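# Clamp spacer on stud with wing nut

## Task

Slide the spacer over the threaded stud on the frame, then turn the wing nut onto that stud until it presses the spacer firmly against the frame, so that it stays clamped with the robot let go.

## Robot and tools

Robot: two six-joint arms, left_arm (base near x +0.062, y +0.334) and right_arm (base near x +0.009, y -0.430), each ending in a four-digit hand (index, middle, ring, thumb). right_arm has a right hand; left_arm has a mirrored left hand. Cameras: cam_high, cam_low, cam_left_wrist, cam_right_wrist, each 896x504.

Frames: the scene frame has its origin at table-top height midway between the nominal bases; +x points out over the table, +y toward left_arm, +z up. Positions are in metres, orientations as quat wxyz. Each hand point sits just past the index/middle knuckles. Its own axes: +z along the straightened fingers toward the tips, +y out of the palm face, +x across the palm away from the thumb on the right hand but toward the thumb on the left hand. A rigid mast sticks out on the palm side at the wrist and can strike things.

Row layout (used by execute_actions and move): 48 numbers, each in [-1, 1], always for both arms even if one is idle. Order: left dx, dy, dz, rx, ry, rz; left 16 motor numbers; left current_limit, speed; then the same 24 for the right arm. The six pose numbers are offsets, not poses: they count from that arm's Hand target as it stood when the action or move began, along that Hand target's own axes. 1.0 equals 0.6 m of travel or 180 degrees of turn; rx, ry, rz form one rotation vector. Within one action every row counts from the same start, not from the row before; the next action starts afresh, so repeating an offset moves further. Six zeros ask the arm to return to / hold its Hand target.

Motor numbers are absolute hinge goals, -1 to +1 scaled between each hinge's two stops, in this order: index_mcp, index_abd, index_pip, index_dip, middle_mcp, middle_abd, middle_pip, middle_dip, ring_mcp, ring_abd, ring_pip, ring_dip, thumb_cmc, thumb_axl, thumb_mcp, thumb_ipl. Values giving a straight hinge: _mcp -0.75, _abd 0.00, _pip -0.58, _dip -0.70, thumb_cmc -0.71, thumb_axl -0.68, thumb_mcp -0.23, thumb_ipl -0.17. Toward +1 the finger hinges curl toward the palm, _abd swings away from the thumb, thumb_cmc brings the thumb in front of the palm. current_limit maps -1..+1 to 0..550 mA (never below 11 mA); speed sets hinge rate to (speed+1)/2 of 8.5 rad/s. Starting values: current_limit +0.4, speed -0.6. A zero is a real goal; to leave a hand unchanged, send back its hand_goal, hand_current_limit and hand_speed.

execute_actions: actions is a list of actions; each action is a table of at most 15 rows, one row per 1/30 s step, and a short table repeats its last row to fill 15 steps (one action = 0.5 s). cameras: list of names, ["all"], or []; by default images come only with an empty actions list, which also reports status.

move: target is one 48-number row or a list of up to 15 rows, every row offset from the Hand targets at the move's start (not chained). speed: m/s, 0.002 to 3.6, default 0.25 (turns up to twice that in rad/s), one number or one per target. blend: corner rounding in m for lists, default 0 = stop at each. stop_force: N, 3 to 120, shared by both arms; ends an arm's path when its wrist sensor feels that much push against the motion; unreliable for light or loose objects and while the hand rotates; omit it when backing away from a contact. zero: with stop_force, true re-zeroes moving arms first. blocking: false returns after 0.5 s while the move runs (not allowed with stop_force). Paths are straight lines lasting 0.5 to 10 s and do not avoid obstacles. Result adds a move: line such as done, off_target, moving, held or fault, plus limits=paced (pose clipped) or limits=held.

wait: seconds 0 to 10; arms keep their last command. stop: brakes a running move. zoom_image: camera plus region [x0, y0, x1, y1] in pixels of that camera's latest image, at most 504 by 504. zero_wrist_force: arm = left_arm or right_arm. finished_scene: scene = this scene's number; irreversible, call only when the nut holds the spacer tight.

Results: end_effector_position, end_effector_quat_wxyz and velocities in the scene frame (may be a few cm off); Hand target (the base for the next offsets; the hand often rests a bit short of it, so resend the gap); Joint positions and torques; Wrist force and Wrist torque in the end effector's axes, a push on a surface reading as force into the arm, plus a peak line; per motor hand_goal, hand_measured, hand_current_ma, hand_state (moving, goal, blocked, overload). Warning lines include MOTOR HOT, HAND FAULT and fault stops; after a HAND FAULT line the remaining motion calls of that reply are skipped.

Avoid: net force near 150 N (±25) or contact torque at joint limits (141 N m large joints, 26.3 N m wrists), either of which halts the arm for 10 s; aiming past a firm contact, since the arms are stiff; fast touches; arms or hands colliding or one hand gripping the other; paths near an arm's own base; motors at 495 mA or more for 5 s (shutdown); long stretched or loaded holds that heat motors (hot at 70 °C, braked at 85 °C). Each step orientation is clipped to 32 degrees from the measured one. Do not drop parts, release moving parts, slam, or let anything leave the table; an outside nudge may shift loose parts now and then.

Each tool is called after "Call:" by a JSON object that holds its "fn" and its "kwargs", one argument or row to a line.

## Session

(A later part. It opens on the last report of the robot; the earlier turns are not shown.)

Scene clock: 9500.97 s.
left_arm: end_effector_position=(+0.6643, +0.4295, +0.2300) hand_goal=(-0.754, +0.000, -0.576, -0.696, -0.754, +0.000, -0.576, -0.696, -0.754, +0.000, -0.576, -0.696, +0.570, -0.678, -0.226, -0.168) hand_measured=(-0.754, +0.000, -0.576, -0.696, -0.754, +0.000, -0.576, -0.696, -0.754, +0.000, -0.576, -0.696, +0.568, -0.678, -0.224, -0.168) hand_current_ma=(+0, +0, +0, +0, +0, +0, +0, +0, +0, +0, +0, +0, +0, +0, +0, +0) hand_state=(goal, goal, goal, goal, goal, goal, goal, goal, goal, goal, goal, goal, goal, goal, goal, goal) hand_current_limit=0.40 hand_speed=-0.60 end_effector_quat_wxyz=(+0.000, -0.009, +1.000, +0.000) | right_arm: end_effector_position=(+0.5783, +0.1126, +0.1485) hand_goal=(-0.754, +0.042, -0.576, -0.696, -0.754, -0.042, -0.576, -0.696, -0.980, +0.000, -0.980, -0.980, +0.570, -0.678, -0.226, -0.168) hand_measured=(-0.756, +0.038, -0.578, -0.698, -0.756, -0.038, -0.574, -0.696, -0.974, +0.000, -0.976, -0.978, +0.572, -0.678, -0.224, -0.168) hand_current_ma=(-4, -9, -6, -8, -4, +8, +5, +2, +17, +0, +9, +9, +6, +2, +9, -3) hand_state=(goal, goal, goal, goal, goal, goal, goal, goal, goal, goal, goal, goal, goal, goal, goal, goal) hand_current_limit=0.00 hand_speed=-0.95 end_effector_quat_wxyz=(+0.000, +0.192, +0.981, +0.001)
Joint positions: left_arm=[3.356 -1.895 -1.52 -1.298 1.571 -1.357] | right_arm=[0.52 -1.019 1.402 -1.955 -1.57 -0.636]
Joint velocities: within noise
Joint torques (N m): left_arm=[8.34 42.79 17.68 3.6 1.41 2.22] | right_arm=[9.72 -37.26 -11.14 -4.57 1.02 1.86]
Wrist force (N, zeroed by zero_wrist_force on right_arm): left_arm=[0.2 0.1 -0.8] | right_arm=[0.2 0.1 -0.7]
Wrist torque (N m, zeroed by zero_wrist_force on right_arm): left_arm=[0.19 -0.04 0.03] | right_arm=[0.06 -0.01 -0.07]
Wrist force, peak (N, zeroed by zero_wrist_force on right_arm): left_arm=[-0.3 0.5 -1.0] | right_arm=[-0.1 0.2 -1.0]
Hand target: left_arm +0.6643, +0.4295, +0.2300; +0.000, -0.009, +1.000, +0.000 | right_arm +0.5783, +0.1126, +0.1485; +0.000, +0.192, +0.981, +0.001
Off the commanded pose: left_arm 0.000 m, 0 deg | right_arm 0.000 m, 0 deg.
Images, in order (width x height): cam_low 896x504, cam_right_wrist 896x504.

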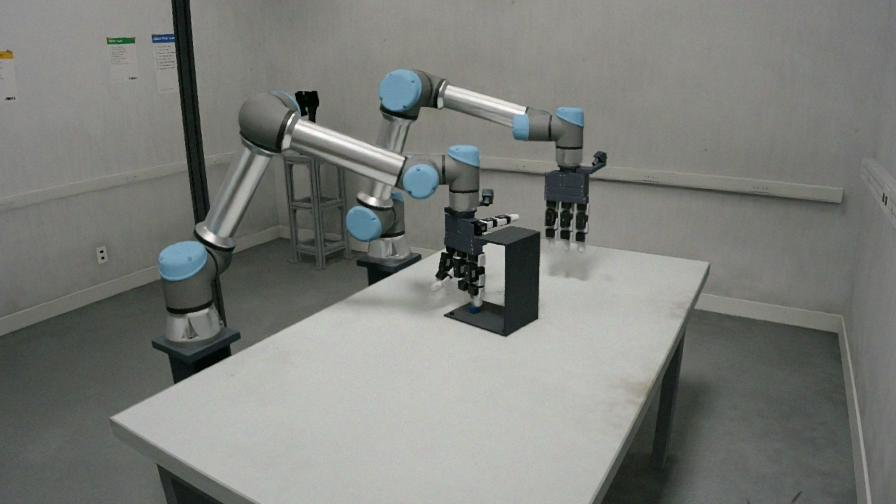

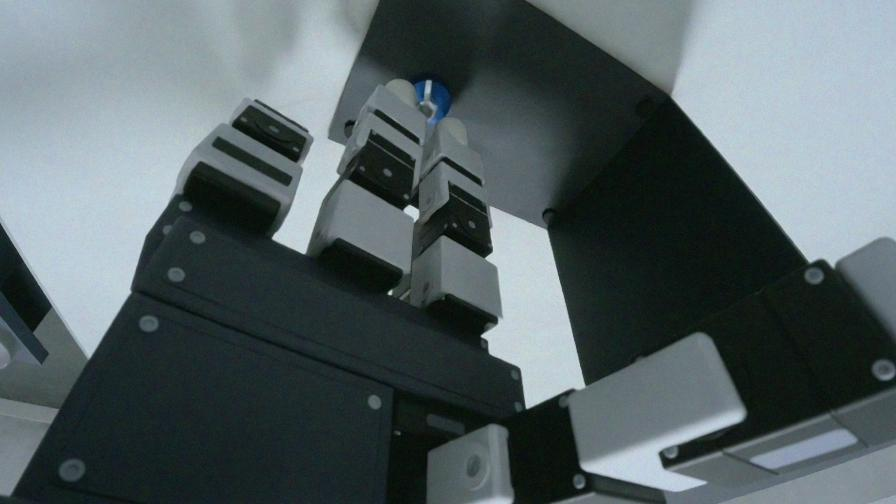

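Call:
{"fn": "move", "kwargs": {
  "target": [
    [0,0,0,0,0,0,-0.754,0,-0.576,-0.696,-0.754,0,-0.576,-0.696,-0.754,0,-0.576,-0.696,0.571,-0.678,-0.226,-0.168,0.4,-0.6,-0.0222,-0.00229,0,0,0,0.05556,-0.754,0.042,-0.576,-0.696,-0.754,-0.042,-0.576,-0.696,-0.98,0,-0.98,-0.98,0.571,-0.678,-0.226,-0.168,0.0,-0.95],
    [0,0,0,0,0,0,-0.754,0,-0.576,-0.696,-0.754,0,-0.576,-0.696,-0.754,0,-0.576,-0.696,0.571,-0.678,-0.226,-0.168,0.4,-0.6,-0.04366,-0.0084,0,0,0,0.11111,-0.754,0.042,-0.576,-0.696,-0.754,-0.042,-0.576,-0.696,-0.98,0,-0.98,-0.98,0.571,-0.678,-0.226,-0.168,0.0,-0.95]
  ],
  "speed": 0.05,
  "blend": 0.002,
  "cameras": ["cam_right_wrist"]
}}

Call:
{"fn": "zoom_image", "kwargs": {
  "camera": "cam_right_wrist",
  "region": [370, 50, 500, 150]
}}

Scene clock: 9511.10 s.
left_arm: end_effector_position=(+0.6643, +0.4295, +0.2300) hand_goal=(-0.754, +0.000, -0.576, -0.696, -0.754, +0.000, -0.576, -0.696, -0.754, +0.000, -0.576, -0.696, +0.570, -0.678, -0.226, -0.168) hand_measured=(-0.754, +0.000, -0.576, -0.696, -0.754, +0.000, -0.576, -0.696, -0.754, +0.000, -0.576, -0.696, +0.568, -0.678, -0.224, -0.168) hand_current_ma=(+0, +0, +0, +0, +0, +0, +0, +0, +0, +0, +0, +0, +0, +0, +0, +0) hand_state=(goal, goal, goal, goal, goal, goal, goal, goal, goal, goal, goal, goal, goal, goal, goal, goal) hand_current_limit=0.40 hand_speed=-0.60 end_effector_quat_wxyz=(+0.000, -0.009, +1.000, +0.000) | right_arm: end_effector_position=(+0.6007, +0.0981, +0.1485) hand_goal=(-0.754, +0.042, -0.576, -0.696, -0.754, -0.042, -0.576, -0.696, -0.980, +0.000, -0.980, -0.980, +0.570, -0.678, -0.226, -0.168) hand_measured=(-0.756, +0.038, -0.578, -0.698, -0.756, -0.038, -0.574, -0.696, -0.974, +0.000, -0.976, -0.978, +0.684, -0.674, -0.224, -0.168) hand_current_ma=(-4, -8, -6, -8, -4, +8, +5, +2, +17, +0, +9, +9, +275, +14, +9, -3) hand_state=(goal, goal, goal, goal, goal, goal, goal, goal, goal, goal, goal, goal, blocked, goal, goal, goal) hand_current_limit=0.00 hand_speed=-0.95 end_effector_quat_wxyz=(+0.000, +0.359, +0.933, +0.001)
Joint positions: left_arm=[3.356 -1.895 -1.52 -1.298 1.571 -1.357] | right_arm=[0.529 -1.004 1.378 -1.946 -1.57 -0.278]
Joint torques (N m): left_arm=[8.12 42.96 17.52 3.62 1.37 2.21] | right_arm=[6.27 -37.81 -32.78 -0.53 -1.22 2.47]
Wrist force (N, zeroed by zero_wrist_force on right_arm): left_arm=[0.0 0.5 -0.8] | right_arm=[4.7 0.9 -0.7]
Wrist torque (N m, zeroed by zero_wrist_force on right_arm): left_arm=[0.23 -0.02 0.01] | right_arm=[0.14 -0.39 -0.17]
Wrist force, peak (N, zeroed by zero_wrist_force on right_arm): left_arm=[-0.2 0.4 -1.1] | right_arm=[4.9 1.1 -0.6]
Hand target: left_arm +0.6643, +0.4295, +0.2300; +0.000, -0.009, +1.000, +0.000 | right_arm +0.6007, +0.0981, +0.1485; +0.000, +0.359, +0.933, +0.001
Off the commanded pose: left_arm 0.000 m, 0 deg | right_arm 0.000 m, 0 deg.
move: done
Images, in order (width x height): cam_right_wrist 896x504.

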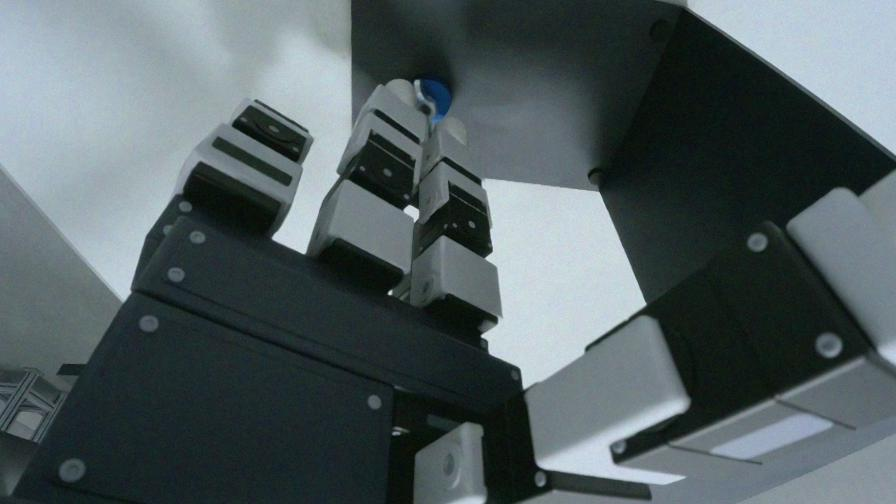

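Scaled by 3.877.

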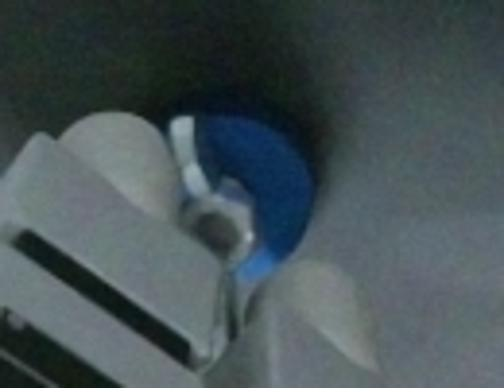

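Call:
{"fn": "move", "kwargs": {
  "target": [0,0,0,0,0,0,-0.754,0,-0.576,-0.696,-0.754,0,-0.576,-0.696,-0.754,0,-0.576,-0.696,0.571,-0.678,-0.226,-0.168,0.4,-0.6,0.02129,-0.00411,0,0,0,-0.05556,-0.754,0.042,-0.576,-0.696,-0.754,-0.042,-0.576,-0.696,-0.98,0,-0.98,-0.98,0.571,-0.678,-0.226,-0.168,0.0,-0.95],
  "speed": 0.05
}}

Call:
{"fn": "move", "kwargs": {
  "target": [0,0,0,0,0,0,-0.754,0,-0.576,-0.696,-0.754,0,-0.576,-0.696,-0.754,0,-0.576,-0.696,0.571,-0.678,-0.226,-0.168,0.4,-0.6,0,0,0,0,0,0,-0.754,0.042,-0.576,-0.696,-0.754,-0.042,-0.576,-0.696,-0.98,0,-0.98,-0.98,0.571,-0.678,-0.75,-0.5,0.2,-0.9],
  "speed": 0.05,
  "cameras": ["cam_right_wrist", "cam_low"]
}}

Scene clock: 9545.80 s.
left_arm: end_effector_position=(+0.6643, +0.4295, +0.2300) hand_goal=(-0.754, +0.000, -0.576, -0.696, -0.754, +0.000, -0.576, -0.696, -0.754, +0.000, -0.576, -0.696, +0.570, -0.678, -0.226, -0.168) hand_measured=(-0.754, +0.000, -0.576, -0.696, -0.754, +0.000, -0.576, -0.696, -0.754, +0.000, -0.576, -0.696, +0.568, -0.678, -0.224, -0.168) hand_current_ma=(+0, +0, +0, +0, +0, +0, +0, +0, +0, +0, +0, +0, +0, +0, +0, +0) hand_state=(goal, goal, goal, goal, goal, goal, goal, goal, goal, goal, goal, goal, goal, goal, goal, goal) hand_current_limit=0.40 hand_speed=-0.60 end_effector_quat_wxyz=(+0.000, -0.009, +1.000, +0.000) | right_arm: end_effector_position=(+0.5896, +0.1048, +0.1485) hand_goal=(-0.754, +0.042, -0.576, -0.696, -0.754, -0.042, -0.576, -0.696, -0.980, +0.000, -0.980, -0.980, +0.570, -0.678, -0.226, -0.168) hand_measured=(-0.756, +0.038, -0.578, -0.698, -0.756, -0.038, -0.574, -0.696, -0.974, +0.000, -0.976, -0.978, +0.572, -0.676, -0.224, -0.168) hand_current_ma=(-3, -8, -6, -8, -4, +8, +5, +2, +17, +0, +9, +9, +7, +8, +9, -3) hand_state=(goal, goal, goal, goal, goal, goal, goal, goal, goal, goal, goal, goal, goal, goal, goal, goal) hand_current_limit=0.00 hand_speed=-0.95 end_effector_quat_wxyz=(+0.000, +0.277, +0.961, +0.001)
Joint positions: left_arm=[3.356 -1.895 -1.52 -1.298 1.571 -1.357] | right_arm=[0.523 -1.015 1.396 -1.953 -1.57 -0.457]
Joint torques (N m): left_arm=[8.69 43.33 17.03 3.62 1.43 2.22] | right_arm=[-11.27 -50.32 -10.89 -4.69 -0.38 -2.34]
Wrist force (N, zeroed by zero_wrist_force on right_arm): left_arm=[-0.2 0.3 -0.8] | right_arm=[0.0 0.2 -0.6]
Wrist torque (N m, zeroed by zero_wrist_force on right_arm): left_arm=[0.22 0.00 0.00] | right_arm=[0.06 0.00 0.04]
Wrist force, peak (N, zeroed by zero_wrist_force on right_arm): left_arm=[0.1 0.5 -1.0] | right_arm=[5.0 1.3 -0.7]
Hand target: left_arm +0.6643, +0.4295, +0.2300; +0.000, -0.009, +1.000, +0.000 | right_arm +0.5896, +0.1048, +0.1485; +0.000, +0.276, +0.961, +0.001
Off the commanded pose: left_arm 0.000 m, 0 deg | right_arm 0.000 m, 0 deg.
move: done

Scene clock: 9547.97 s.
left_arm: end_effector_position=(+0.6643, +0.4295, +0.2300) hand_goal=(-0.754, +0.000, -0.576, -0.696, -0.754, +0.000, -0.576, -0.696, -0.754, +0.000, -0.576, -0.696, +0.570, -0.678, -0.226, -0.168) hand_measured=(-0.754, +0.000, -0.576, -0.696, -0.754, +0.000, -0.576, -0.696, -0.754, +0.000, -0.576, -0.696, +0.568, -0.678, -0.224, -0.168) hand_current_ma=(+0, +0, +0, +0, +0, +0, +0, +0, +0, +0, +0, +0, +0, +0, +0, +0) hand_state=(goal, goal, goal, goal, goal, goal, goal, goal, goal, goal, goal, goal, goal, goal, goal, goal) hand_current_limit=0.40 hand_speed=-0.60 end_effector_quat_wxyz=(+0.000, -0.009, +1.000, +0.000) | right_arm: end_effector_position=(+0.5896, +0.1048, +0.1485) hand_goal=(-0.754, +0.042, -0.576, -0.696, -0.754, -0.042, -0.576, -0.696, -0.980, +0.000, -0.980, -0.980, +0.570, -0.678, -0.750, -0.500) hand_measured=(-0.756, +0.038, -0.578, -0.698, -0.756, -0.038, -0.574, -0.696, -0.974, +0.000, -0.976, -0.978, +0.572, -0.676, -0.744, -0.498) hand_current_ma=(-3, -8, -6, -8, -4, +8, +5, +2, +17, +0, +9, +9, +7, +8, +30, +12) hand_state=(goal, goal, goal, goal, goal, goal, goal, goal, goal, goal, goal, goal, goal, goal, goal, goal) hand_current_limit=0.20 hand_speed=-0.90 end_effector_quat_wxyz=(+0.000, +0.276, +0.961, +0.001)
Joint positions: left_arm=[3.356 -1.895 -1.52 -1.298 1.571 -1.357] | right_arm=[0.523 -1.015 1.396 -1.953 -1.57 -0.458]
Joint torques (N m): left_arm=[7.73 43.05 17.56 3.69 1.28 2.21] | right_arm=[-11.34 -50.2 -11.7 -4.57 1.22 -2.16]
Wrist force (N, zeroed by zero_wrist_force on right_arm): left_arm=[-0.2 0.3 -0.8] | right_arm=[0.1 0.1 -0.6]
Wrist torque (N m, zeroed by zero_wrist_force on right_arm): left_arm=[0.21 0.01 0.00] | right_arm=[0.03 0.00 0.04]
Wrist force, peak (N, zeroed by zero_wrist_force on right_arm): left_arm=[-0.2 0.3 -1.1] | right_arm=[-0.1 0.1 -1.0]
Hand target: left_arm +0.6643, +0.4295, +0.2300; +0.000, -0.009, +1.000, +0.000 | right_arm +0.5896, +0.1048, +0.1485; +0.000, +0.276, +0.961, +0.001
Off the commanded pose: left_arm 0.000 m, 0 deg | right_arm 0.000 m, 0 deg.
move: done
Images, in order (width x height): cam_low 896x504, cam_right_wrist 896x504.

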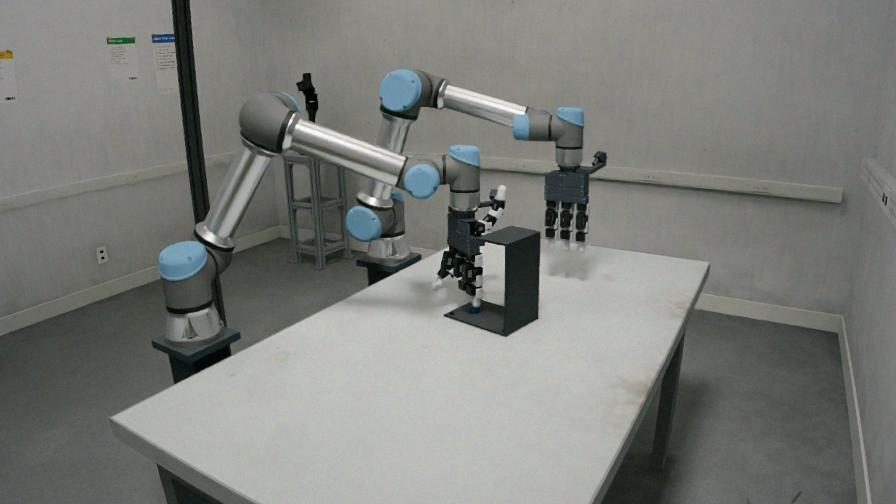

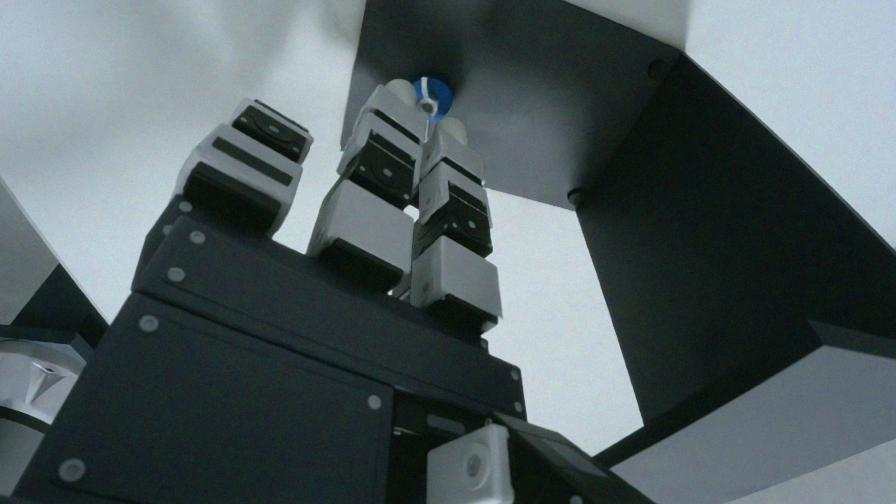

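Call:
{"fn": "move", "kwargs": {
  "target": [
    [0,0,0,0,0,0,-0.754,0,-0.576,-0.696,-0.754,0,-0.576,-0.696,-0.754,0,-0.576,-0.696,0.571,-0.678,-0.226,-0.168,0.4,-0.6,-0.0222,-0.00229,0,0,0,0.05556,-0.754,0.042,-0.576,-0.696,-0.754,-0.042,-0.576,-0.696,-0.98,0,-0.98,-0.98,0.571,-0.678,-0.75,-0.5,0.2,-0.9],
    [0,0,0,0,0,0,-0.754,0,-0.576,-0.696,-0.754,0,-0.576,-0.696,-0.754,0,-0.576,-0.696,0.571,-0.678,-0.226,-0.168,0.4,-0.6,-0.04366,-0.0084,0,0,0,0.11111,-0.754,0.042,-0.576,-0.696,-0.754,-0.042,-0.576,-0.696,-0.98,0,-0.98,-0.98,0.571,-0.678,-0.75,-0.5,0.2,-0.9]
  ],
  "speed": 0.05,
  "blend": 0.002,
  "cameras": ["cam_right_wrist"]
}}

Call:
{"fn": "zoom_image", "kwargs": {
  "camera": "cam_right_wrist",
  "region": [370, 50, 500, 150]
}}

Scene clock: 9562.67 s.
left_arm: end_effector_position=(+0.6643, +0.4295, +0.2300) hand_goal=(-0.754, +0.000, -0.576, -0.696, -0.754, +0.000, -0.576, -0.696, -0.754, +0.000, -0.576, -0.696, +0.570, -0.678, -0.226, -0.168) hand_measured=(-0.754, +0.000, -0.576, -0.696, -0.754, +0.000, -0.576, -0.696, -0.754, +0.000, -0.576, -0.696, +0.568, -0.678, -0.224, -0.168) hand_current_ma=(+0, +0, +0, +0, +0, +0, +0, +0, +0, +0, +0, +0, +0, +0, +0, +0) hand_state=(goal, goal, goal, goal, goal, goal, goal, goal, goal, goal, goal, goal, goal, goal, goal, goal) hand_current_limit=0.40 hand_speed=-0.60 end_effector_quat_wxyz=(+0.000, -0.009, +1.000, +0.000) | right_arm: end_effector_position=(+0.6091, +0.0867, +0.1485) hand_goal=(-0.754, +0.042, -0.576, -0.696, -0.754, -0.042, -0.576, -0.696, -0.980, +0.000, -0.980, -0.980, +0.570, -0.678, -0.750, -0.500) hand_measured=(-0.756, +0.038, -0.578, -0.698, -0.756, -0.038, -0.574, -0.696, -0.974, +0.000, -0.976, -0.978, +0.572, -0.676, -0.744, -0.498) hand_current_ma=(-3, -8, -6, -8, -4, +13, +4, +2, +17, +0, +9, +9, +7, +8, +30, +12) hand_state=(goal, goal, goal, goal, goal, goal, goal, goal, goal, goal, goal, goal, goal, goal, goal, goal) hand_current_limit=0.20 hand_speed=-0.90 end_effector_quat_wxyz=(+0.000, +0.439, +0.899, +0.001)
Joint positions: left_arm=[3.356 -1.895 -1.52 -1.298 1.571 -1.357] | right_arm=[0.53 -0.999 1.37 -1.943 -1.57 -0.102]
Joint torques (N m): left_arm=[8.45 43.01 17.04 3.66 1.38 2.27] | right_arm=[9.51 -37.92 -32.53 -0.53 -0.74 2.21]
Wrist force (N, zeroed by zero_wrist_force on right_arm): left_arm=[-0.2 0.4 -0.7] | right_arm=[0.6 0.1 -1.2]
Wrist torque (N m, zeroed by zero_wrist_force on right_arm): left_arm=[0.22 0.01 0.00] | right_arm=[0.12 0.05 -0.04]
Wrist force, peak (N, zeroed by zero_wrist_force on right_arm): left_arm=[-0.1 0.4 -1.1] | right_arm=[0.6 0.1 -1.2]
Hand target: left_arm +0.6643, +0.4295, +0.2300; +0.000, -0.009, +1.000, +0.000 | right_arm +0.6091, +0.0867, +0.1485; +0.000, +0.439, +0.898, +0.001
Off the commanded pose: left_arm 0.000 m, 0 deg | right_arm 0.000 m, 0 deg.
move: done
Images, in order (width x height): cam_right_wrist 896x504.

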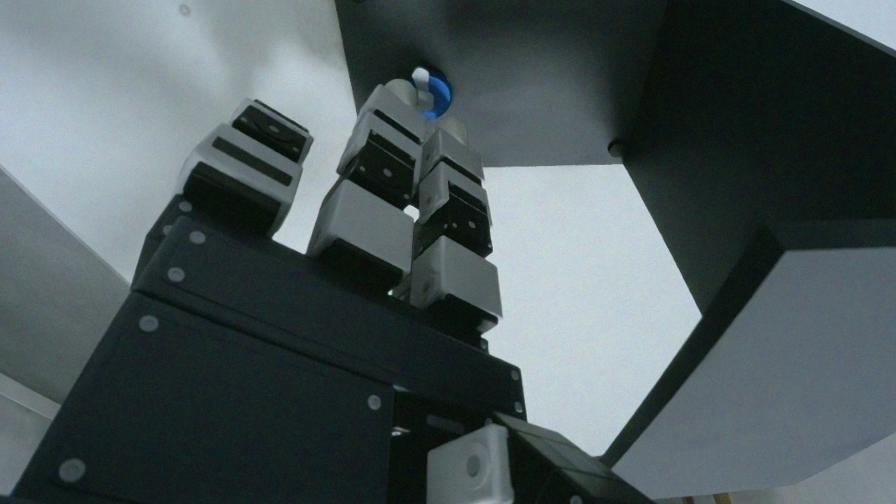

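Scaled by 3.877.

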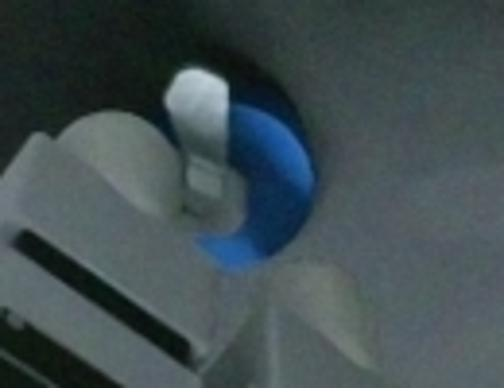

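Call:
{"fn": "move", "kwargs": {
  "target": [
    [0,0,0,0,0,0,-0.754,0,-0.576,-0.696,-0.754,0,-0.576,-0.696,-0.754,0,-0.576,-0.696,0.571,-0.678,-0.226,-0.168,0.4,-0.6,-0.0222,-0.00229,0,0,0,0.05556,-0.754,0.042,-0.576,-0.696,-0.754,-0.042,-0.576,-0.696,-0.98,0,-0.98,-0.98,0.571,-0.678,-0.75,-0.5,0.2,-0.9],
    [0,0,0,0,0,0,-0.754,0,-0.576,-0.696,-0.754,0,-0.576,-0.696,-0.754,0,-0.576,-0.696,0.571,-0.678,-0.226,-0.168,0.4,-0.6,-0.04366,-0.0084,0,0,0,0.11111,-0.754,0.042,-0.576,-0.696,-0.754,-0.042,-0.576,-0.696,-0.98,0,-0.98,-0.98,0.571,-0.678,-0.75,-0.5,0.2,-0.9]
  ],
  "speed": 0.05,
  "blend": 0.002,
  "cameras": ["cam_right_wrist", "cam_low"]
}}

Call:
{"fn": "zoom_image", "kwargs": {
  "camera": "cam_right_wrist",
  "region": [370, 50, 500, 150]
}}

Call:
{"fn": "zoom_image", "kwargs": {
  "camera": "cam_low",
  "region": [440, 260, 540, 340]
}}

Scene clock: 9578.97 s.
left_arm: end_effector_position=(+0.6643, +0.4295, +0.2300) hand_goal=(-0.754, +0.000, -0.576, -0.696, -0.754, +0.000, -0.576, -0.696, -0.754, +0.000, -0.576, -0.696, +0.570, -0.678, -0.226, -0.168) hand_measured=(-0.754, +0.000, -0.576, -0.696, -0.754, +0.000, -0.576, -0.696, -0.754, +0.000, -0.576, -0.696, +0.568, -0.678, -0.224, -0.168) hand_current_ma=(+0, +0, +0, +0, +0, +0, +0, +0, +0, +0, +0, +0, +0, +0, +0, +0) hand_state=(goal, goal, goal, goal, goal, goal, goal, goal, goal, goal, goal, goal, goal, goal, goal, goal) hand_current_limit=0.40 hand_speed=-0.60 end_effector_quat_wxyz=(+0.000, -0.009, +1.000, +0.000) | right_arm: end_effector_position=(+0.6212, +0.0629, +0.1485) hand_goal=(-0.754, +0.042, -0.576, -0.696, -0.754, -0.042, -0.576, -0.696, -0.980, +0.000, -0.980, -0.980, +0.570, -0.678, -0.750, -0.500) hand_measured=(-0.756, +0.038, -0.578, -0.698, -0.756, -0.028, -0.576, -0.696, -0.974, +0.000, -0.976, -0.978, +0.572, -0.676, -0.744, -0.498) hand_current_ma=(-3, -8, -6, -8, -4, +43, +0, +2, +17, +0, +9, +9, +7, +8, +30, +12) hand_state=(goal, goal, goal, goal, goal, goal, goal, goal, goal, goal, goal, goal, goal, goal, goal, goal) hand_current_limit=0.20 hand_speed=-0.90 end_effector_quat_wxyz=(+0.000, +0.588, +0.809, +0.001)
Joint positions: left_arm=[3.356 -1.895 -1.52 -1.298 1.571 -1.357] | right_arm=[0.534 -0.981 1.34 -1.931 -1.57 0.25]
Joint torques (N m): left_arm=[8 42.2 16.92 3.67 1.4 2.34] | right_arm=[9.41 -38.06 -31.89 -0.42 -0.24 2.25]
Wrist force (N, zeroed by zero_wrist_force on right_arm): left_arm=[0.0 0.5 -0.9] | right_arm=[1.3 -0.1 -1.1]
Wrist torque (N m, zeroed by zero_wrist_force on right_arm): left_arm=[0.25 -0.02 0.01] | right_arm=[0.10 0.10 0.01]
Wrist force, peak (N, zeroed by zero_wrist_force on right_arm): left_arm=[-0.2 0.3 -1.1] | right_arm=[1.0 -0.1 -1.6]
Hand target: left_arm +0.6643, +0.4295, +0.2300; +0.000, -0.009, +1.000, +0.000 | right_arm +0.6212, +0.0629, +0.1485; +0.000, +0.588, +0.809, +0.001
Off the commanded pose: left_arm 0.000 m, 0 deg | right_arm 0.000 m, 0 deg.
move: done
Images, in order (width x height): cam_low 896x504, cam_right_wrist 896x504.

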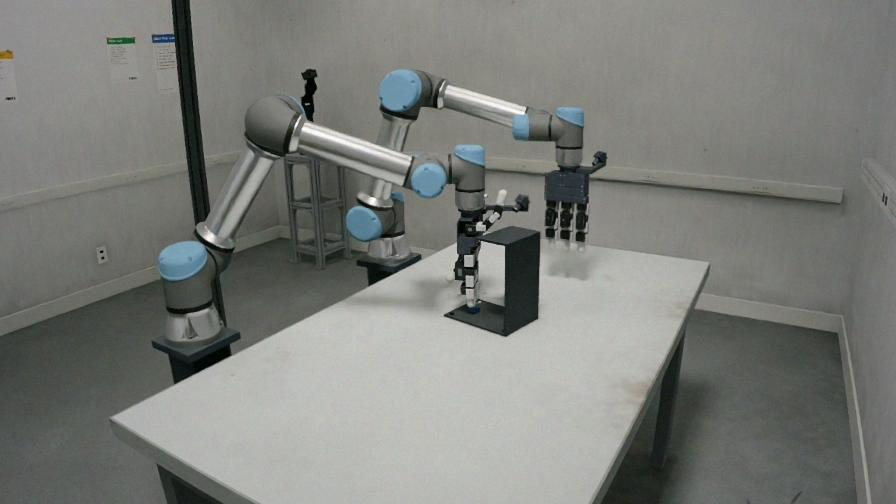

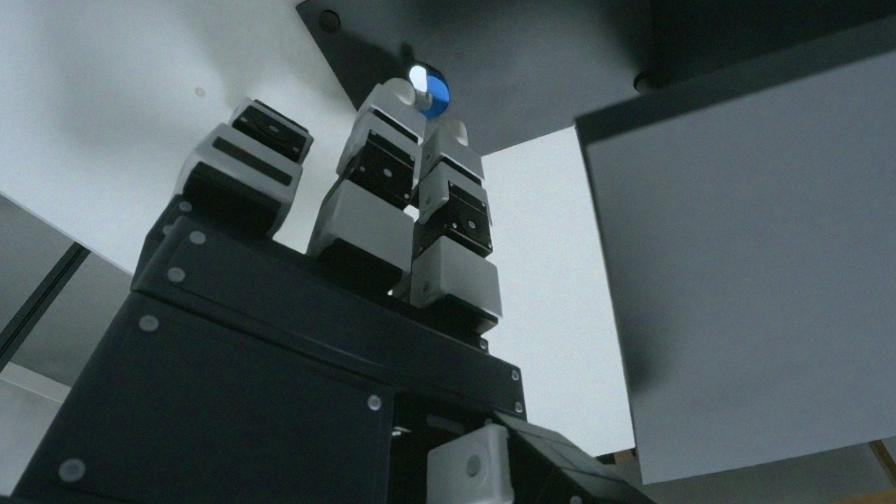

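Scaled by 3.877.

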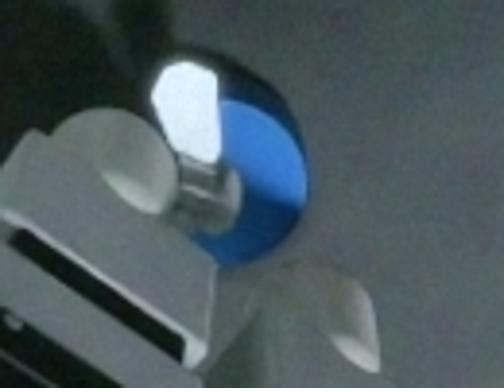

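Scaled by 5.040.

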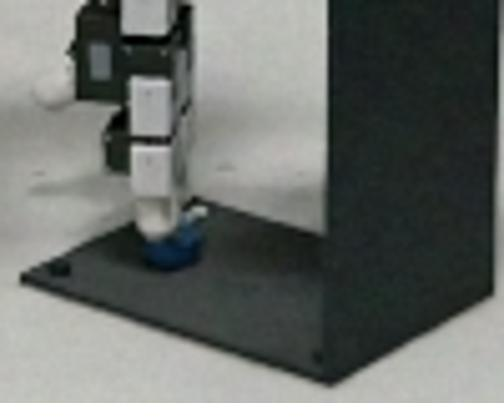

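Call:
{"fn": "move", "kwargs": {
  "target": [0,0,0,0,0,0,-0.754,0,-0.576,-0.696,-0.754,0,-0.576,-0.696,-0.754,0,-0.576,-0.696,0.571,-0.678,-0.226,-0.168,0.4,-0.6,0,0,0,0,0,0,-0.754,-0.06,-0.576,-0.696,-0.754,0.06,-0.576,-0.696,-0.98,0,-0.98,-0.98,0.571,-0.678,-0.75,-0.5,0.2,-0.98],
  "speed": 0.05,
  "cameras": ["cam_right_wrist", "cam_low"]
}}

Call:
{"fn": "zoom_image", "kwargs": {
  "camera": "cam_right_wrist",
  "region": [370, 50, 500, 150]
}}

Call:
{"fn": "zoom_image", "kwargs": {
  "camera": "cam_low",
  "region": [440, 260, 540, 340]
}}

Scene clock: 9589.77 s.
left_arm: end_effector_position=(+0.6643, +0.4295, +0.2300) hand_goal=(-0.754, +0.000, -0.576, -0.696, -0.754, +0.000, -0.576, -0.696, -0.754, +0.000, -0.576, -0.696, +0.570, -0.678, -0.226, -0.168) hand_measured=(-0.754, +0.000, -0.576, -0.696, -0.754, +0.000, -0.576, -0.696, -0.754, +0.000, -0.576, -0.696, +0.568, -0.678, -0.224, -0.168) hand_current_ma=(+0, +0, +0, +0, +0, +0, +0, +0, +0, +0, +0, +0, +0, +0, +0, +0) hand_state=(goal, goal, goal, goal, goal, goal, goal, goal, goal, goal, goal, goal, goal, goal, goal, goal) hand_current_limit=0.40 hand_speed=-0.60 end_effector_quat_wxyz=(+0.000, -0.009, +1.000, +0.000) | right_arm: end_effector_position=(+0.6212, +0.0629, +0.1485) hand_goal=(-0.754, -0.060, -0.576, -0.696, -0.754, +0.060, -0.576, -0.696, -0.980, +0.000, -0.980, -0.980, +0.570, -0.678, -0.750, -0.500) hand_measured=(-0.756, -0.056, -0.578, -0.698, -0.756, +0.056, -0.576, -0.696, -0.974, +0.000, -0.976, -0.978, +0.572, -0.676, -0.744, -0.498) hand_current_ma=(-3, +9, -6, -8, -4, -9, +0, +2, +17, +0, +9, +9, +7, +8, +30, +12) hand_state=(goal, goal, goal, goal, goal, goal, goal, goal, goal, goal, goal, goal, goal, goal, goal, goal) hand_current_limit=0.20 hand_speed=-0.98 end_effector_quat_wxyz=(+0.000, +0.588, +0.809, +0.001)
Joint positions: left_arm=[3.356 -1.895 -1.52 -1.298 1.571 -1.357] | right_arm=[0.534 -0.981 1.34 -1.931 -1.57 0.25]
Joint torques (N m): left_arm=[8.07 42.6 17.39 3.62 1.22 2.19] | right_arm=[9.27 -40.16 -32.66 -0.78 -1.83 2.02]
Wrist force (N, zeroed by zero_wrist_force on right_arm): left_arm=[-0.2 0.4 -0.9] | right_arm=[0.1 0.3 -0.7]
Wrist torque (N m, zeroed by zero_wrist_force on right_arm): left_arm=[0.24 0.00 -0.01] | right_arm=[0.08 0.00 -0.08]
Wrist force, peak (N, zeroed by zero_wrist_force on right_arm): left_arm=[0.0 0.6 -1.0] | right_arm=[1.1 -0.1 -1.7]
Hand target: left_arm +0.6643, +0.4295, +0.2300; +0.000, -0.009, +1.000, +0.000 | right_arm +0.6212, +0.0629, +0.1485; +0.000, +0.588, +0.809, +0.001
Off the commanded pose: left_arm 0.000 m, 0 deg | right_arm 0.000 m, 0 deg.
move: done
Images, in order (width x height): cam_low 896x504, cam_right_wrist 896x504.

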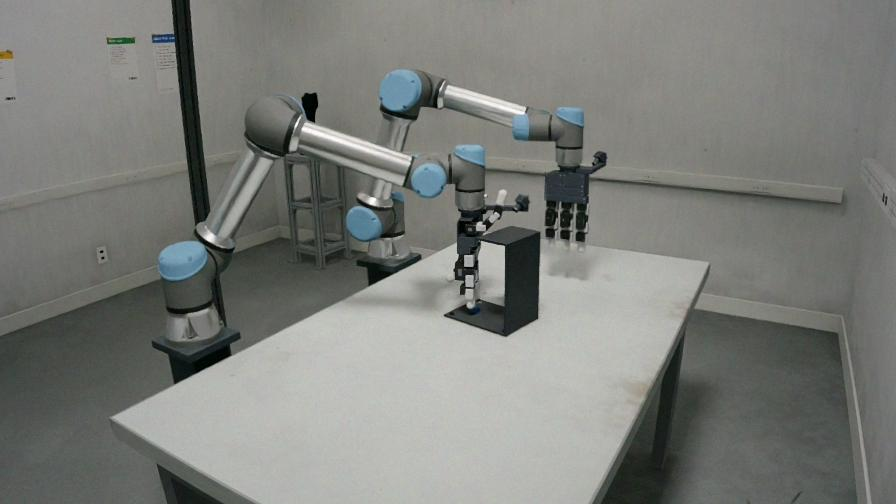

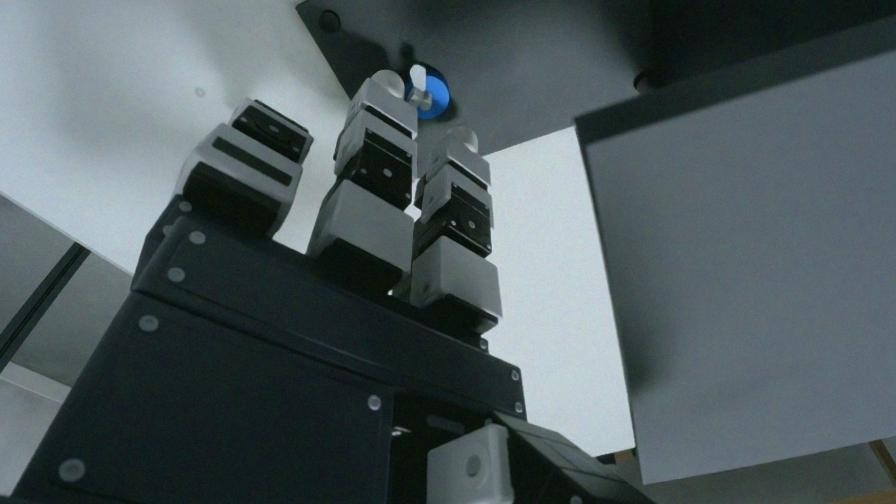

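Scaled by 3.877.

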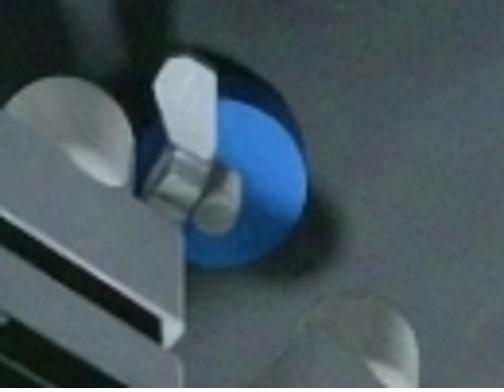

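Scaled by 5.040.

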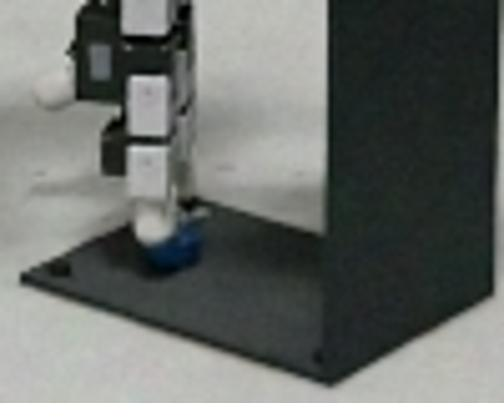

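Call:
{"fn": "zoom_image", "kwargs": {
  "camera": "cam_right_wrist",
  "region": [395, 55, 460, 125]
}}

Scaled by 7.200.

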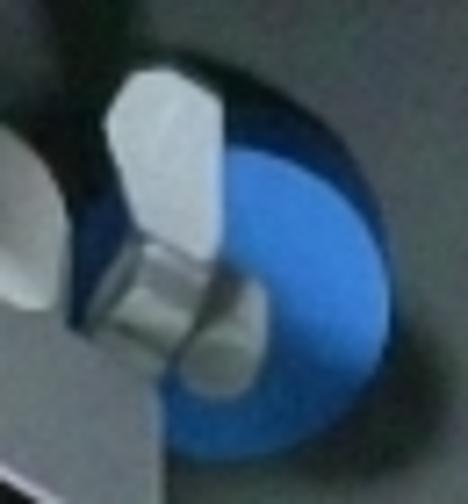

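Call:
{"fn": "move", "kwargs": {
  "target": [0,0,0,0,0,0,-0.754,0,-0.576,-0.696,-0.754,0,-0.576,-0.696,-0.754,0,-0.576,-0.696,0.571,-0.678,-0.226,-0.168,0.4,-0.6,0,0,-0.0333,0,0,0,-0.754,-0.06,-0.576,-0.696,-0.754,0.06,-0.576,-0.696,-0.98,0,-0.98,-0.98,0.571,-0.678,-0.75,-0.5,0.2,-0.98],
  "speed": 0.03,
  "cameras": ["cam_right_wrist", "cam_low", "cam_high"]
}}

Call:
{"fn": "zoom_image", "kwargs": {
  "camera": "cam_right_wrist",
  "region": [370, 40, 500, 140]
}}

Call:
{"fn": "zoom_image", "kwargs": {
  "camera": "cam_low",
  "region": [440, 260, 540, 340]
}}

Scene clock: 9648.87 s.
left_arm: end_effector_position=(+0.6643, +0.4295, +0.2300) hand_goal=(-0.754, +0.000, -0.576, -0.696, -0.754, +0.000, -0.576, -0.696, -0.754, +0.000, -0.576, -0.696, +0.570, -0.678, -0.226, -0.168) hand_measured=(-0.754, +0.000, -0.576, -0.696, -0.754, +0.000, -0.576, -0.696, -0.754, +0.000, -0.576, -0.696, +0.568, -0.678, -0.224, -0.168) hand_current_ma=(+0, +0, +0, +0, +0, +0, +0, +0, +0, +0, +0, +0, +0, +0, +0, +0) hand_state=(goal, goal, goal, goal, goal, goal, goal, goal, goal, goal, goal, goal, goal, goal, goal, goal) hand_current_limit=0.40 hand_speed=-0.60 end_effector_quat_wxyz=(+0.000, -0.009, +1.000, +0.000) | right_arm: end_effector_position=(+0.6212, +0.0629, +0.1683) hand_goal=(-0.754, -0.060, -0.576, -0.696, -0.754, +0.060, -0.576, -0.696, -0.980, +0.000, -0.980, -0.980, +0.570, -0.678, -0.750, -0.500) hand_measured=(-0.756, -0.056, -0.578, -0.698, -0.756, +0.056, -0.576, -0.696, -0.974, +0.000, -0.976, -0.978, +0.572, -0.676, -0.744, -0.498) hand_current_ma=(-3, +9, -6, -8, -4, -9, +0, +2, +17, +0, +9, +9, +7, +8, +30, +12) hand_state=(goal, goal, goal, goal, goal, goal, goal, goal, goal, goal, goal, goal, goal, goal, goal, goal) hand_current_limit=0.20 hand_speed=-0.98 end_effector_quat_wxyz=(+0.000, +0.588, +0.809, +0.001)
Joint positions: left_arm=[3.356 -1.895 -1.52 -1.298 1.571 -1.357] | right_arm=[0.534 -0.997 1.312 -1.888 -1.57 0.25]
Joint torques (N m): left_arm=[8.36 42.12 17.35 3.64 1.33 2.19] | right_arm=[7.19 -50.54 -32.85 -0.48 -1.74 0.82]
Wrist force (N, zeroed by zero_wrist_force on right_arm): left_arm=[-0.1 0.4 -0.4] | right_arm=[0.1 0.1 -0.4]
Wrist torque (N m, zeroed by zero_wrist_force on right_arm): left_arm=[0.19 0.01 0.00] | right_arm=[0.03 0.01 -0.09]
Wrist force, peak (N, zeroed by zero_wrist_force on right_arm): left_arm=[-0.2 0.3 -1.1] | right_arm=[0.3 0.2 -1.0]
Hand target: left_arm +0.6643, +0.4295, +0.2300; +0.000, -0.009, +1.000, +0.000 | right_arm +0.6212, +0.0629, +0.1685; +0.000, +0.588, +0.809, +0.001
Off the commanded pose: left_arm 0.000 m, 0 deg | right_arm 0.000 m, 0 deg.
move: done
Images, in order (width x height): cam_high 896x504, cam_low 896x504, cam_right_wrist 896x504.

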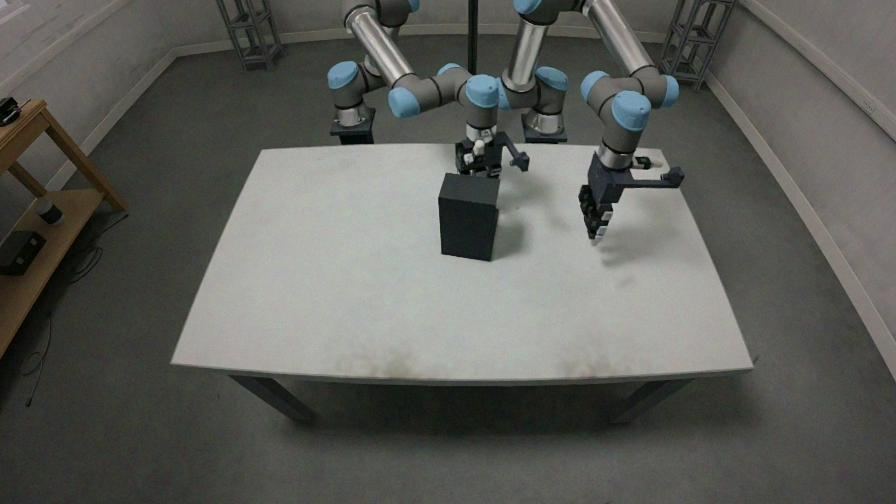

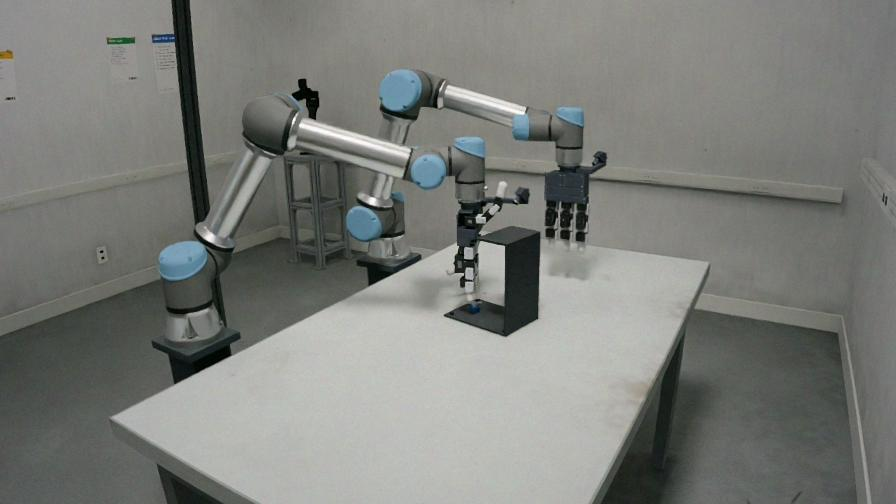

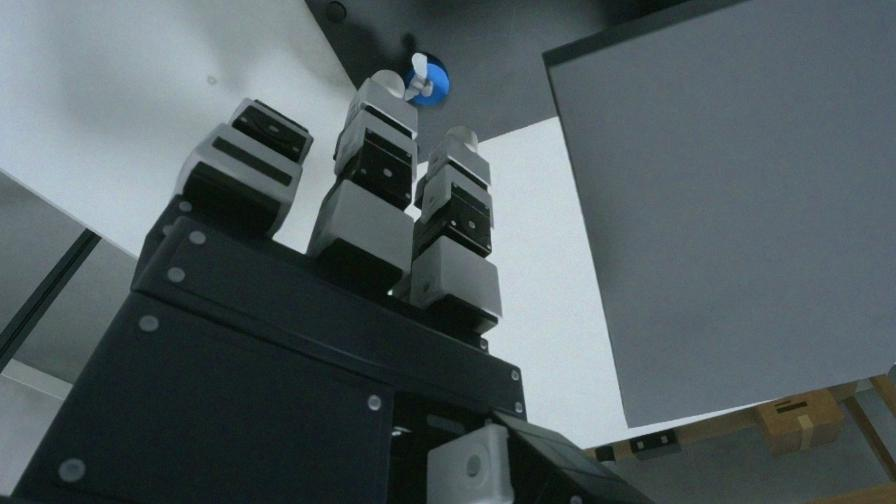

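Scaled by 3.877.

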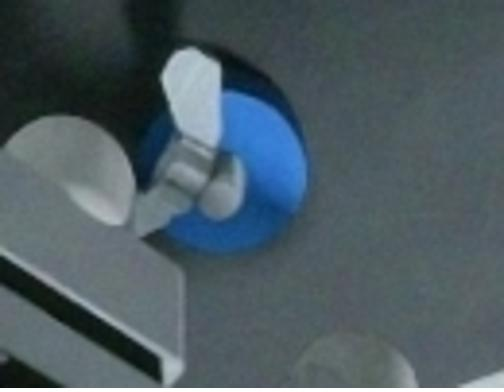

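Scaled by 5.040.

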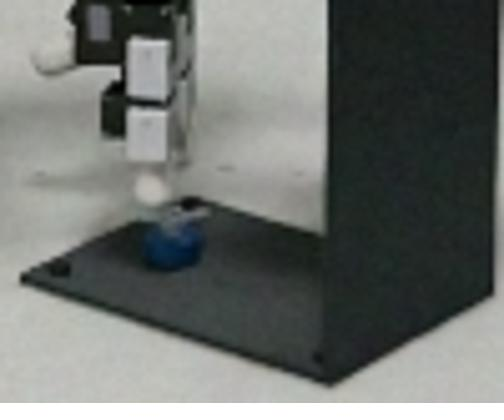

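Call:
{"fn": "move", "kwargs": {
  "target": [
    [0,0,0,0,0,0,-0.754,0,-0.576,-0.696,-0.754,0,-0.576,-0.696,-0.754,0,-0.576,-0.696,0.571,-0.678,-0.226,-0.168,0.4,-0.6,0,0,-0.0445,0,0,0,-0.754,-0.06,-0.576,-0.696,-0.754,0.06,-0.576,-0.696,-0.98,0,-0.98,-0.98,0.571,-0.678,-0.75,-0.5,0.2,-0.98],
    [0,0,0,0,0,0,-0.754,0,-0.576,-0.696,-0.754,0,-0.576,-0.696,-0.754,0,-0.576,-0.696,0.571,-0.678,-0.226,-0.168,0.4,-0.6,0.0223,0.0015,-0.0445,0,0,0,-0.754,-0.06,-0.576,-0.696,-0.754,0.06,-0.576,-0.696,-0.98,0,-0.98,-0.98,0.571,-0.678,-0.75,-0.5,0.2,-0.98],
    [0,0,0,0,0,0,-0.754,0,-0.576,-0.696,-0.754,0,-0.576,-0.696,-0.754,0,-0.576,-0.696,0.571,-0.678,-0.226,-0.168,0.4,-0.6,0.1013,-0.0245,-0.0445,0,0,-0.2056,-0.754,-0.06,-0.576,-0.696,-0.754,0.06,-0.576,-0.696,-0.98,0,-0.98,-0.98,0.571,-0.678,-0.75,-0.5,0.2,-0.98],
    [0,0,0,0,0,0,-0.754,0,-0.576,-0.696,-0.754,0,-0.576,-0.696,-0.754,0,-0.576,-0.696,0.571,-0.678,-0.226,-0.168,0.4,-0.6,0.1488,-0.0928,-0.0445,0,0,-0.4111,-0.754,-0.06,-0.576,-0.696,-0.754,0.06,-0.576,-0.696,-0.98,0,-0.98,-0.98,0.571,-0.678,-0.75,-0.5,0.2,-0.98],
    [0,0,0,0,0,0,-0.754,0,-0.576,-0.696,-0.754,0,-0.576,-0.696,-0.754,0,-0.576,-0.696,0.571,-0.678,-0.226,-0.168,0.4,-0.6,0.1463,-0.1737,-0.0445,0,0,-0.6111,-0.754,-0.06,-0.576,-0.696,-0.754,0.06,-0.576,-0.696,-0.98,0,-0.98,-0.98,0.571,-0.678,-0.75,-0.5,0.2,-0.98]
  ],
  "speed": 0.15,
  "blend": 0.008,
  "cameras": ["cam_right_wrist"]
}}

Call:
{"fn": "zoom_image", "kwargs": {
  "camera": "cam_right_wrist",
  "region": [370, 20, 500, 130]
}}

Scene clock: 9806.63 s.
left_arm: end_effector_position=(+0.6643, +0.4295, +0.2300) hand_goal=(-0.754, +0.000, -0.576, -0.696, -0.754, +0.000, -0.576, -0.696, -0.754, +0.000, -0.576, -0.696, +0.570, -0.678, -0.226, -0.168) hand_measured=(-0.754, +0.000, -0.576, -0.696, -0.754, +0.000, -0.576, -0.696, -0.754, +0.000, -0.576, -0.696, +0.568, -0.678, -0.224, -0.168) hand_current_ma=(+0, +0, +0, +0, +0, +0, +0, +0, +0, +0, +0, +0, +0, +0, +0, +0) hand_state=(goal, goal, goal, goal, goal, goal, goal, goal, goal, goal, goal, goal, goal, goal, goal, goal) hand_current_limit=0.40 hand_speed=-0.60 end_effector_quat_wxyz=(+0.000, -0.009, +1.000, +0.000) | right_arm: end_effector_position=(+0.4950, +0.1143, +0.1951) hand_goal=(-0.754, -0.060, -0.576, -0.696, -0.754, +0.060, -0.576, -0.696, -0.980, +0.000, -0.980, -0.980, +0.570, -0.678, -0.750, -0.500) hand_measured=(-0.756, -0.056, -0.578, -0.698, -0.756, +0.056, -0.576, -0.696, -0.974, +0.000, -0.976, -0.978, +0.572, -0.676, -0.744, -0.498) hand_current_ma=(-3, +8, -6, -8, -3, -8, +0, +2, +17, +0, +9, +9, +6, +8, +29, +12) hand_state=(goal, goal, goal, goal, goal, goal, goal, goal, goal, goal, goal, goal, goal, goal, goal, goal) hand_current_limit=0.20 hand_speed=-0.98 end_effector_quat_wxyz=(+0.001, -0.325, +0.946, +0.000)
Joint positions: left_arm=[3.356 -1.895 -1.52 -1.298 1.571 -1.357] | right_arm=[0.506 -1.063 1.345 -1.855 -1.57 -1.697]
Joint torques (N m): left_arm=[8.28 42.52 17.03 3.5 1.31 2.29] | right_arm=[-10.27 -36.38 -33.03 -0.46 2.41 -2.05]
Wrist force (N, zeroed by zero_wrist_force on right_arm): left_arm=[-0.1 0.3 -0.9] | right_arm=[-0.1 0.1 -0.6]
Wrist torque (N m, zeroed by zero_wrist_force on right_arm): left_arm=[0.23 0.00 0.00] | right_arm=[0.04 0.03 0.03]
Wrist force, peak (N, zeroed by zero_wrist_force on right_arm): left_arm=[-0.2 0.5 -1.1] | right_arm=[-0.7 0.0 -1.1]
Hand target: left_arm +0.6643, +0.4295, +0.2300; +0.000, -0.009, +1.000, +0.000 | right_arm +0.4950, +0.1143, +0.1951; +0.001, -0.325, +0.946, +0.000
Off the commanded pose: left_arm 0.000 m, 0 deg | right_arm 0.000 m, 0 deg.
move: done; blend cut to 0.0067 m at target 1, 0.0067 m at target 2
Images, in order (width x height): cam_right_wrist 896x504.

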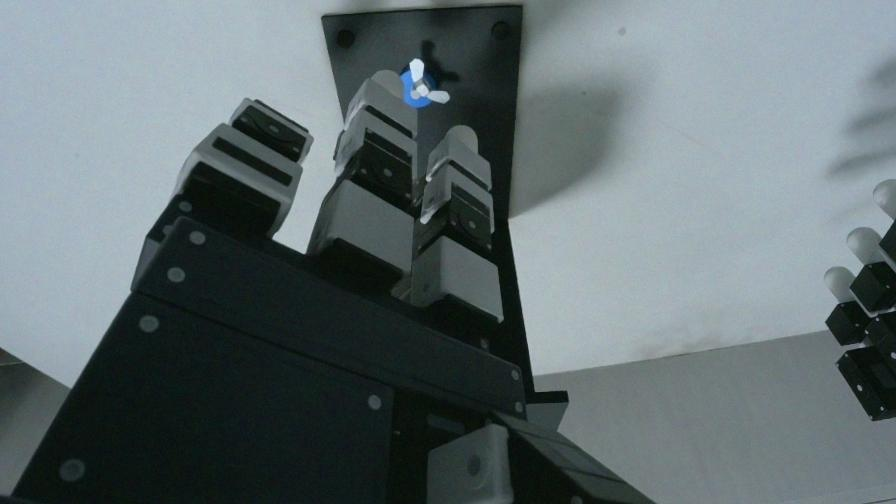

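Scaled by 3.877.

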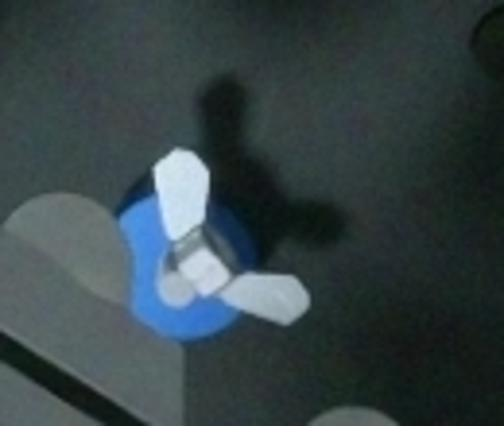

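Call:
{"fn": "move", "kwargs": {
  "target": [
    [0,0,0,0,0,0,-0.754,0,-0.576,-0.696,-0.754,0,-0.576,-0.696,-0.754,0,-0.576,-0.696,0.571,-0.678,-0.226,-0.168,0.4,-0.6,-0.0287,0.0015,0.0,0,0,0.0556,-0.754,-0.12,-0.576,-0.696,-0.754,0.12,-0.576,-0.696,-0.98,0,-0.98,-0.98,0.571,-0.678,-0.226,-0.168,0.2,-0.9],
    [0,0,0,0,0,0,-0.754,0,-0.576,-0.696,-0.754,0,-0.576,-0.696,-0.754,0,-0.576,-0.696,0.571,-0.678,-0.226,-0.168,0.4,-0.6,-0.0287,0.0015,0.06,0,0,0.0556,-0.754,-0.12,-0.576,-0.696,-0.754,0.12,-0.576,-0.696,-0.98,0,-0.98,-0.98,0.571,-0.678,-0.226,-0.168,0.2,-0.9]
  ],
  "speed": 0.1,
  "cameras": ["cam_right_wrist"]
}}

Call:
{"fn": "zoom_image", "kwargs": {
  "camera": "cam_right_wrist",
  "region": [365, 40, 495, 160]
}}

Scene clock: 9836.73 s.
left_arm: end_effector_position=(+0.6643, +0.4295, +0.2300) hand_goal=(-0.754, +0.000, -0.576, -0.696, -0.754, +0.000, -0.576, -0.696, -0.754, +0.000, -0.576, -0.696, +0.570, -0.678, -0.226, -0.168) hand_measured=(-0.754, +0.000, -0.576, -0.696, -0.754, +0.000, -0.576, -0.696, -0.754, +0.000, -0.576, -0.696, +0.568, -0.678, -0.224, -0.168) hand_current_ma=(+0, +0, +0, +0, +0, +0, +0, +0, +0, +0, +0, +0, +0, +0, +0, +0) hand_state=(goal, goal, goal, goal, goal, goal, goal, goal, goal, goal, goal, goal, goal, goal, goal, goal) hand_current_limit=0.40 hand_speed=-0.60 end_effector_quat_wxyz=(+0.000, -0.009, +1.000, +0.000) | right_arm: end_effector_position=(+0.5081, +0.1256, +0.1592) hand_goal=(-0.754, -0.120, -0.576, -0.696, -0.754, +0.120, -0.576, -0.696, -0.980, +0.000, -0.980, -0.980, +0.570, -0.678, -0.226, -0.168) hand_measured=(-0.756, -0.116, -0.578, -0.698, -0.756, +0.116, -0.576, -0.696, -0.974, +0.000, -0.976, -0.978, +0.572, -0.676, -0.224, -0.170) hand_current_ma=(-3, +10, -6, -8, -3, -10, +0, +2, +17, +0, +9, +9, +6, +7, +8, -4) hand_state=(goal, goal, goal, goal, goal, goal, goal, goal, goal, goal, goal, goal, goal, goal, goal, goal) hand_current_limit=0.20 hand_speed=-0.90 end_effector_quat_wxyz=(+0.001, -0.241, +0.971, +0.000)
Joint positions: left_arm=[3.356 -1.895 -1.52 -1.298 1.571 -1.357] | right_arm=[0.515 -1.028 1.387 -1.931 -1.57 -1.513]
Joint torques (N m): left_arm=[8.35 41.82 16.95 3.59 1.37 2.26] | right_arm=[10.51 -36.95 -11.08 -4.67 1.01 2.01]
Wrist force (N, zeroed by zero_wrist_force on right_arm): left_arm=[0.2 0.1 -0.9] | right_arm=[-0.1 0.1 -0.7]
Wrist torque (N m, zeroed by zero_wrist_force on right_arm): left_arm=[0.20 -0.04 0.03] | right_arm=[0.07 0.02 -0.09]
Wrist force, peak (N, zeroed by zero_wrist_force on right_arm): left_arm=[-0.2 0.6 -1.0] | right_arm=[0.0 0.4 -1.6]
Hand target: left_arm +0.6643, +0.4295, +0.2300; +0.000, -0.009, +1.000, +0.000 | right_arm +0.5081, +0.1257, +0.1591; +0.001, -0.241, +0.971, +0.000
Off the commanded pose: left_arm 0.000 m, 0 deg | right_arm 0.000 m, 0 deg.
move: done
Images, in order (width x height): cam_right_wrist 896x504.

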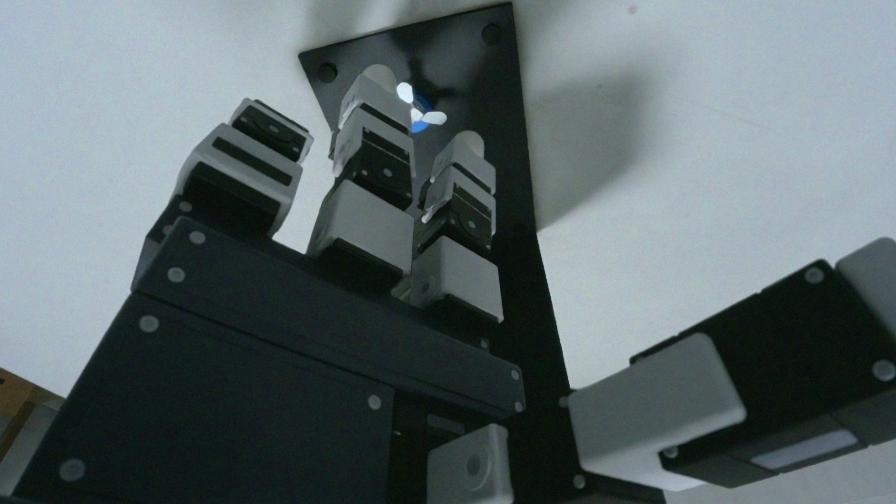

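Scaled by 3.877.

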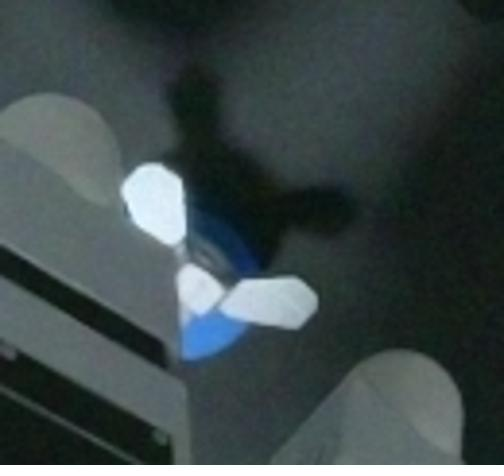

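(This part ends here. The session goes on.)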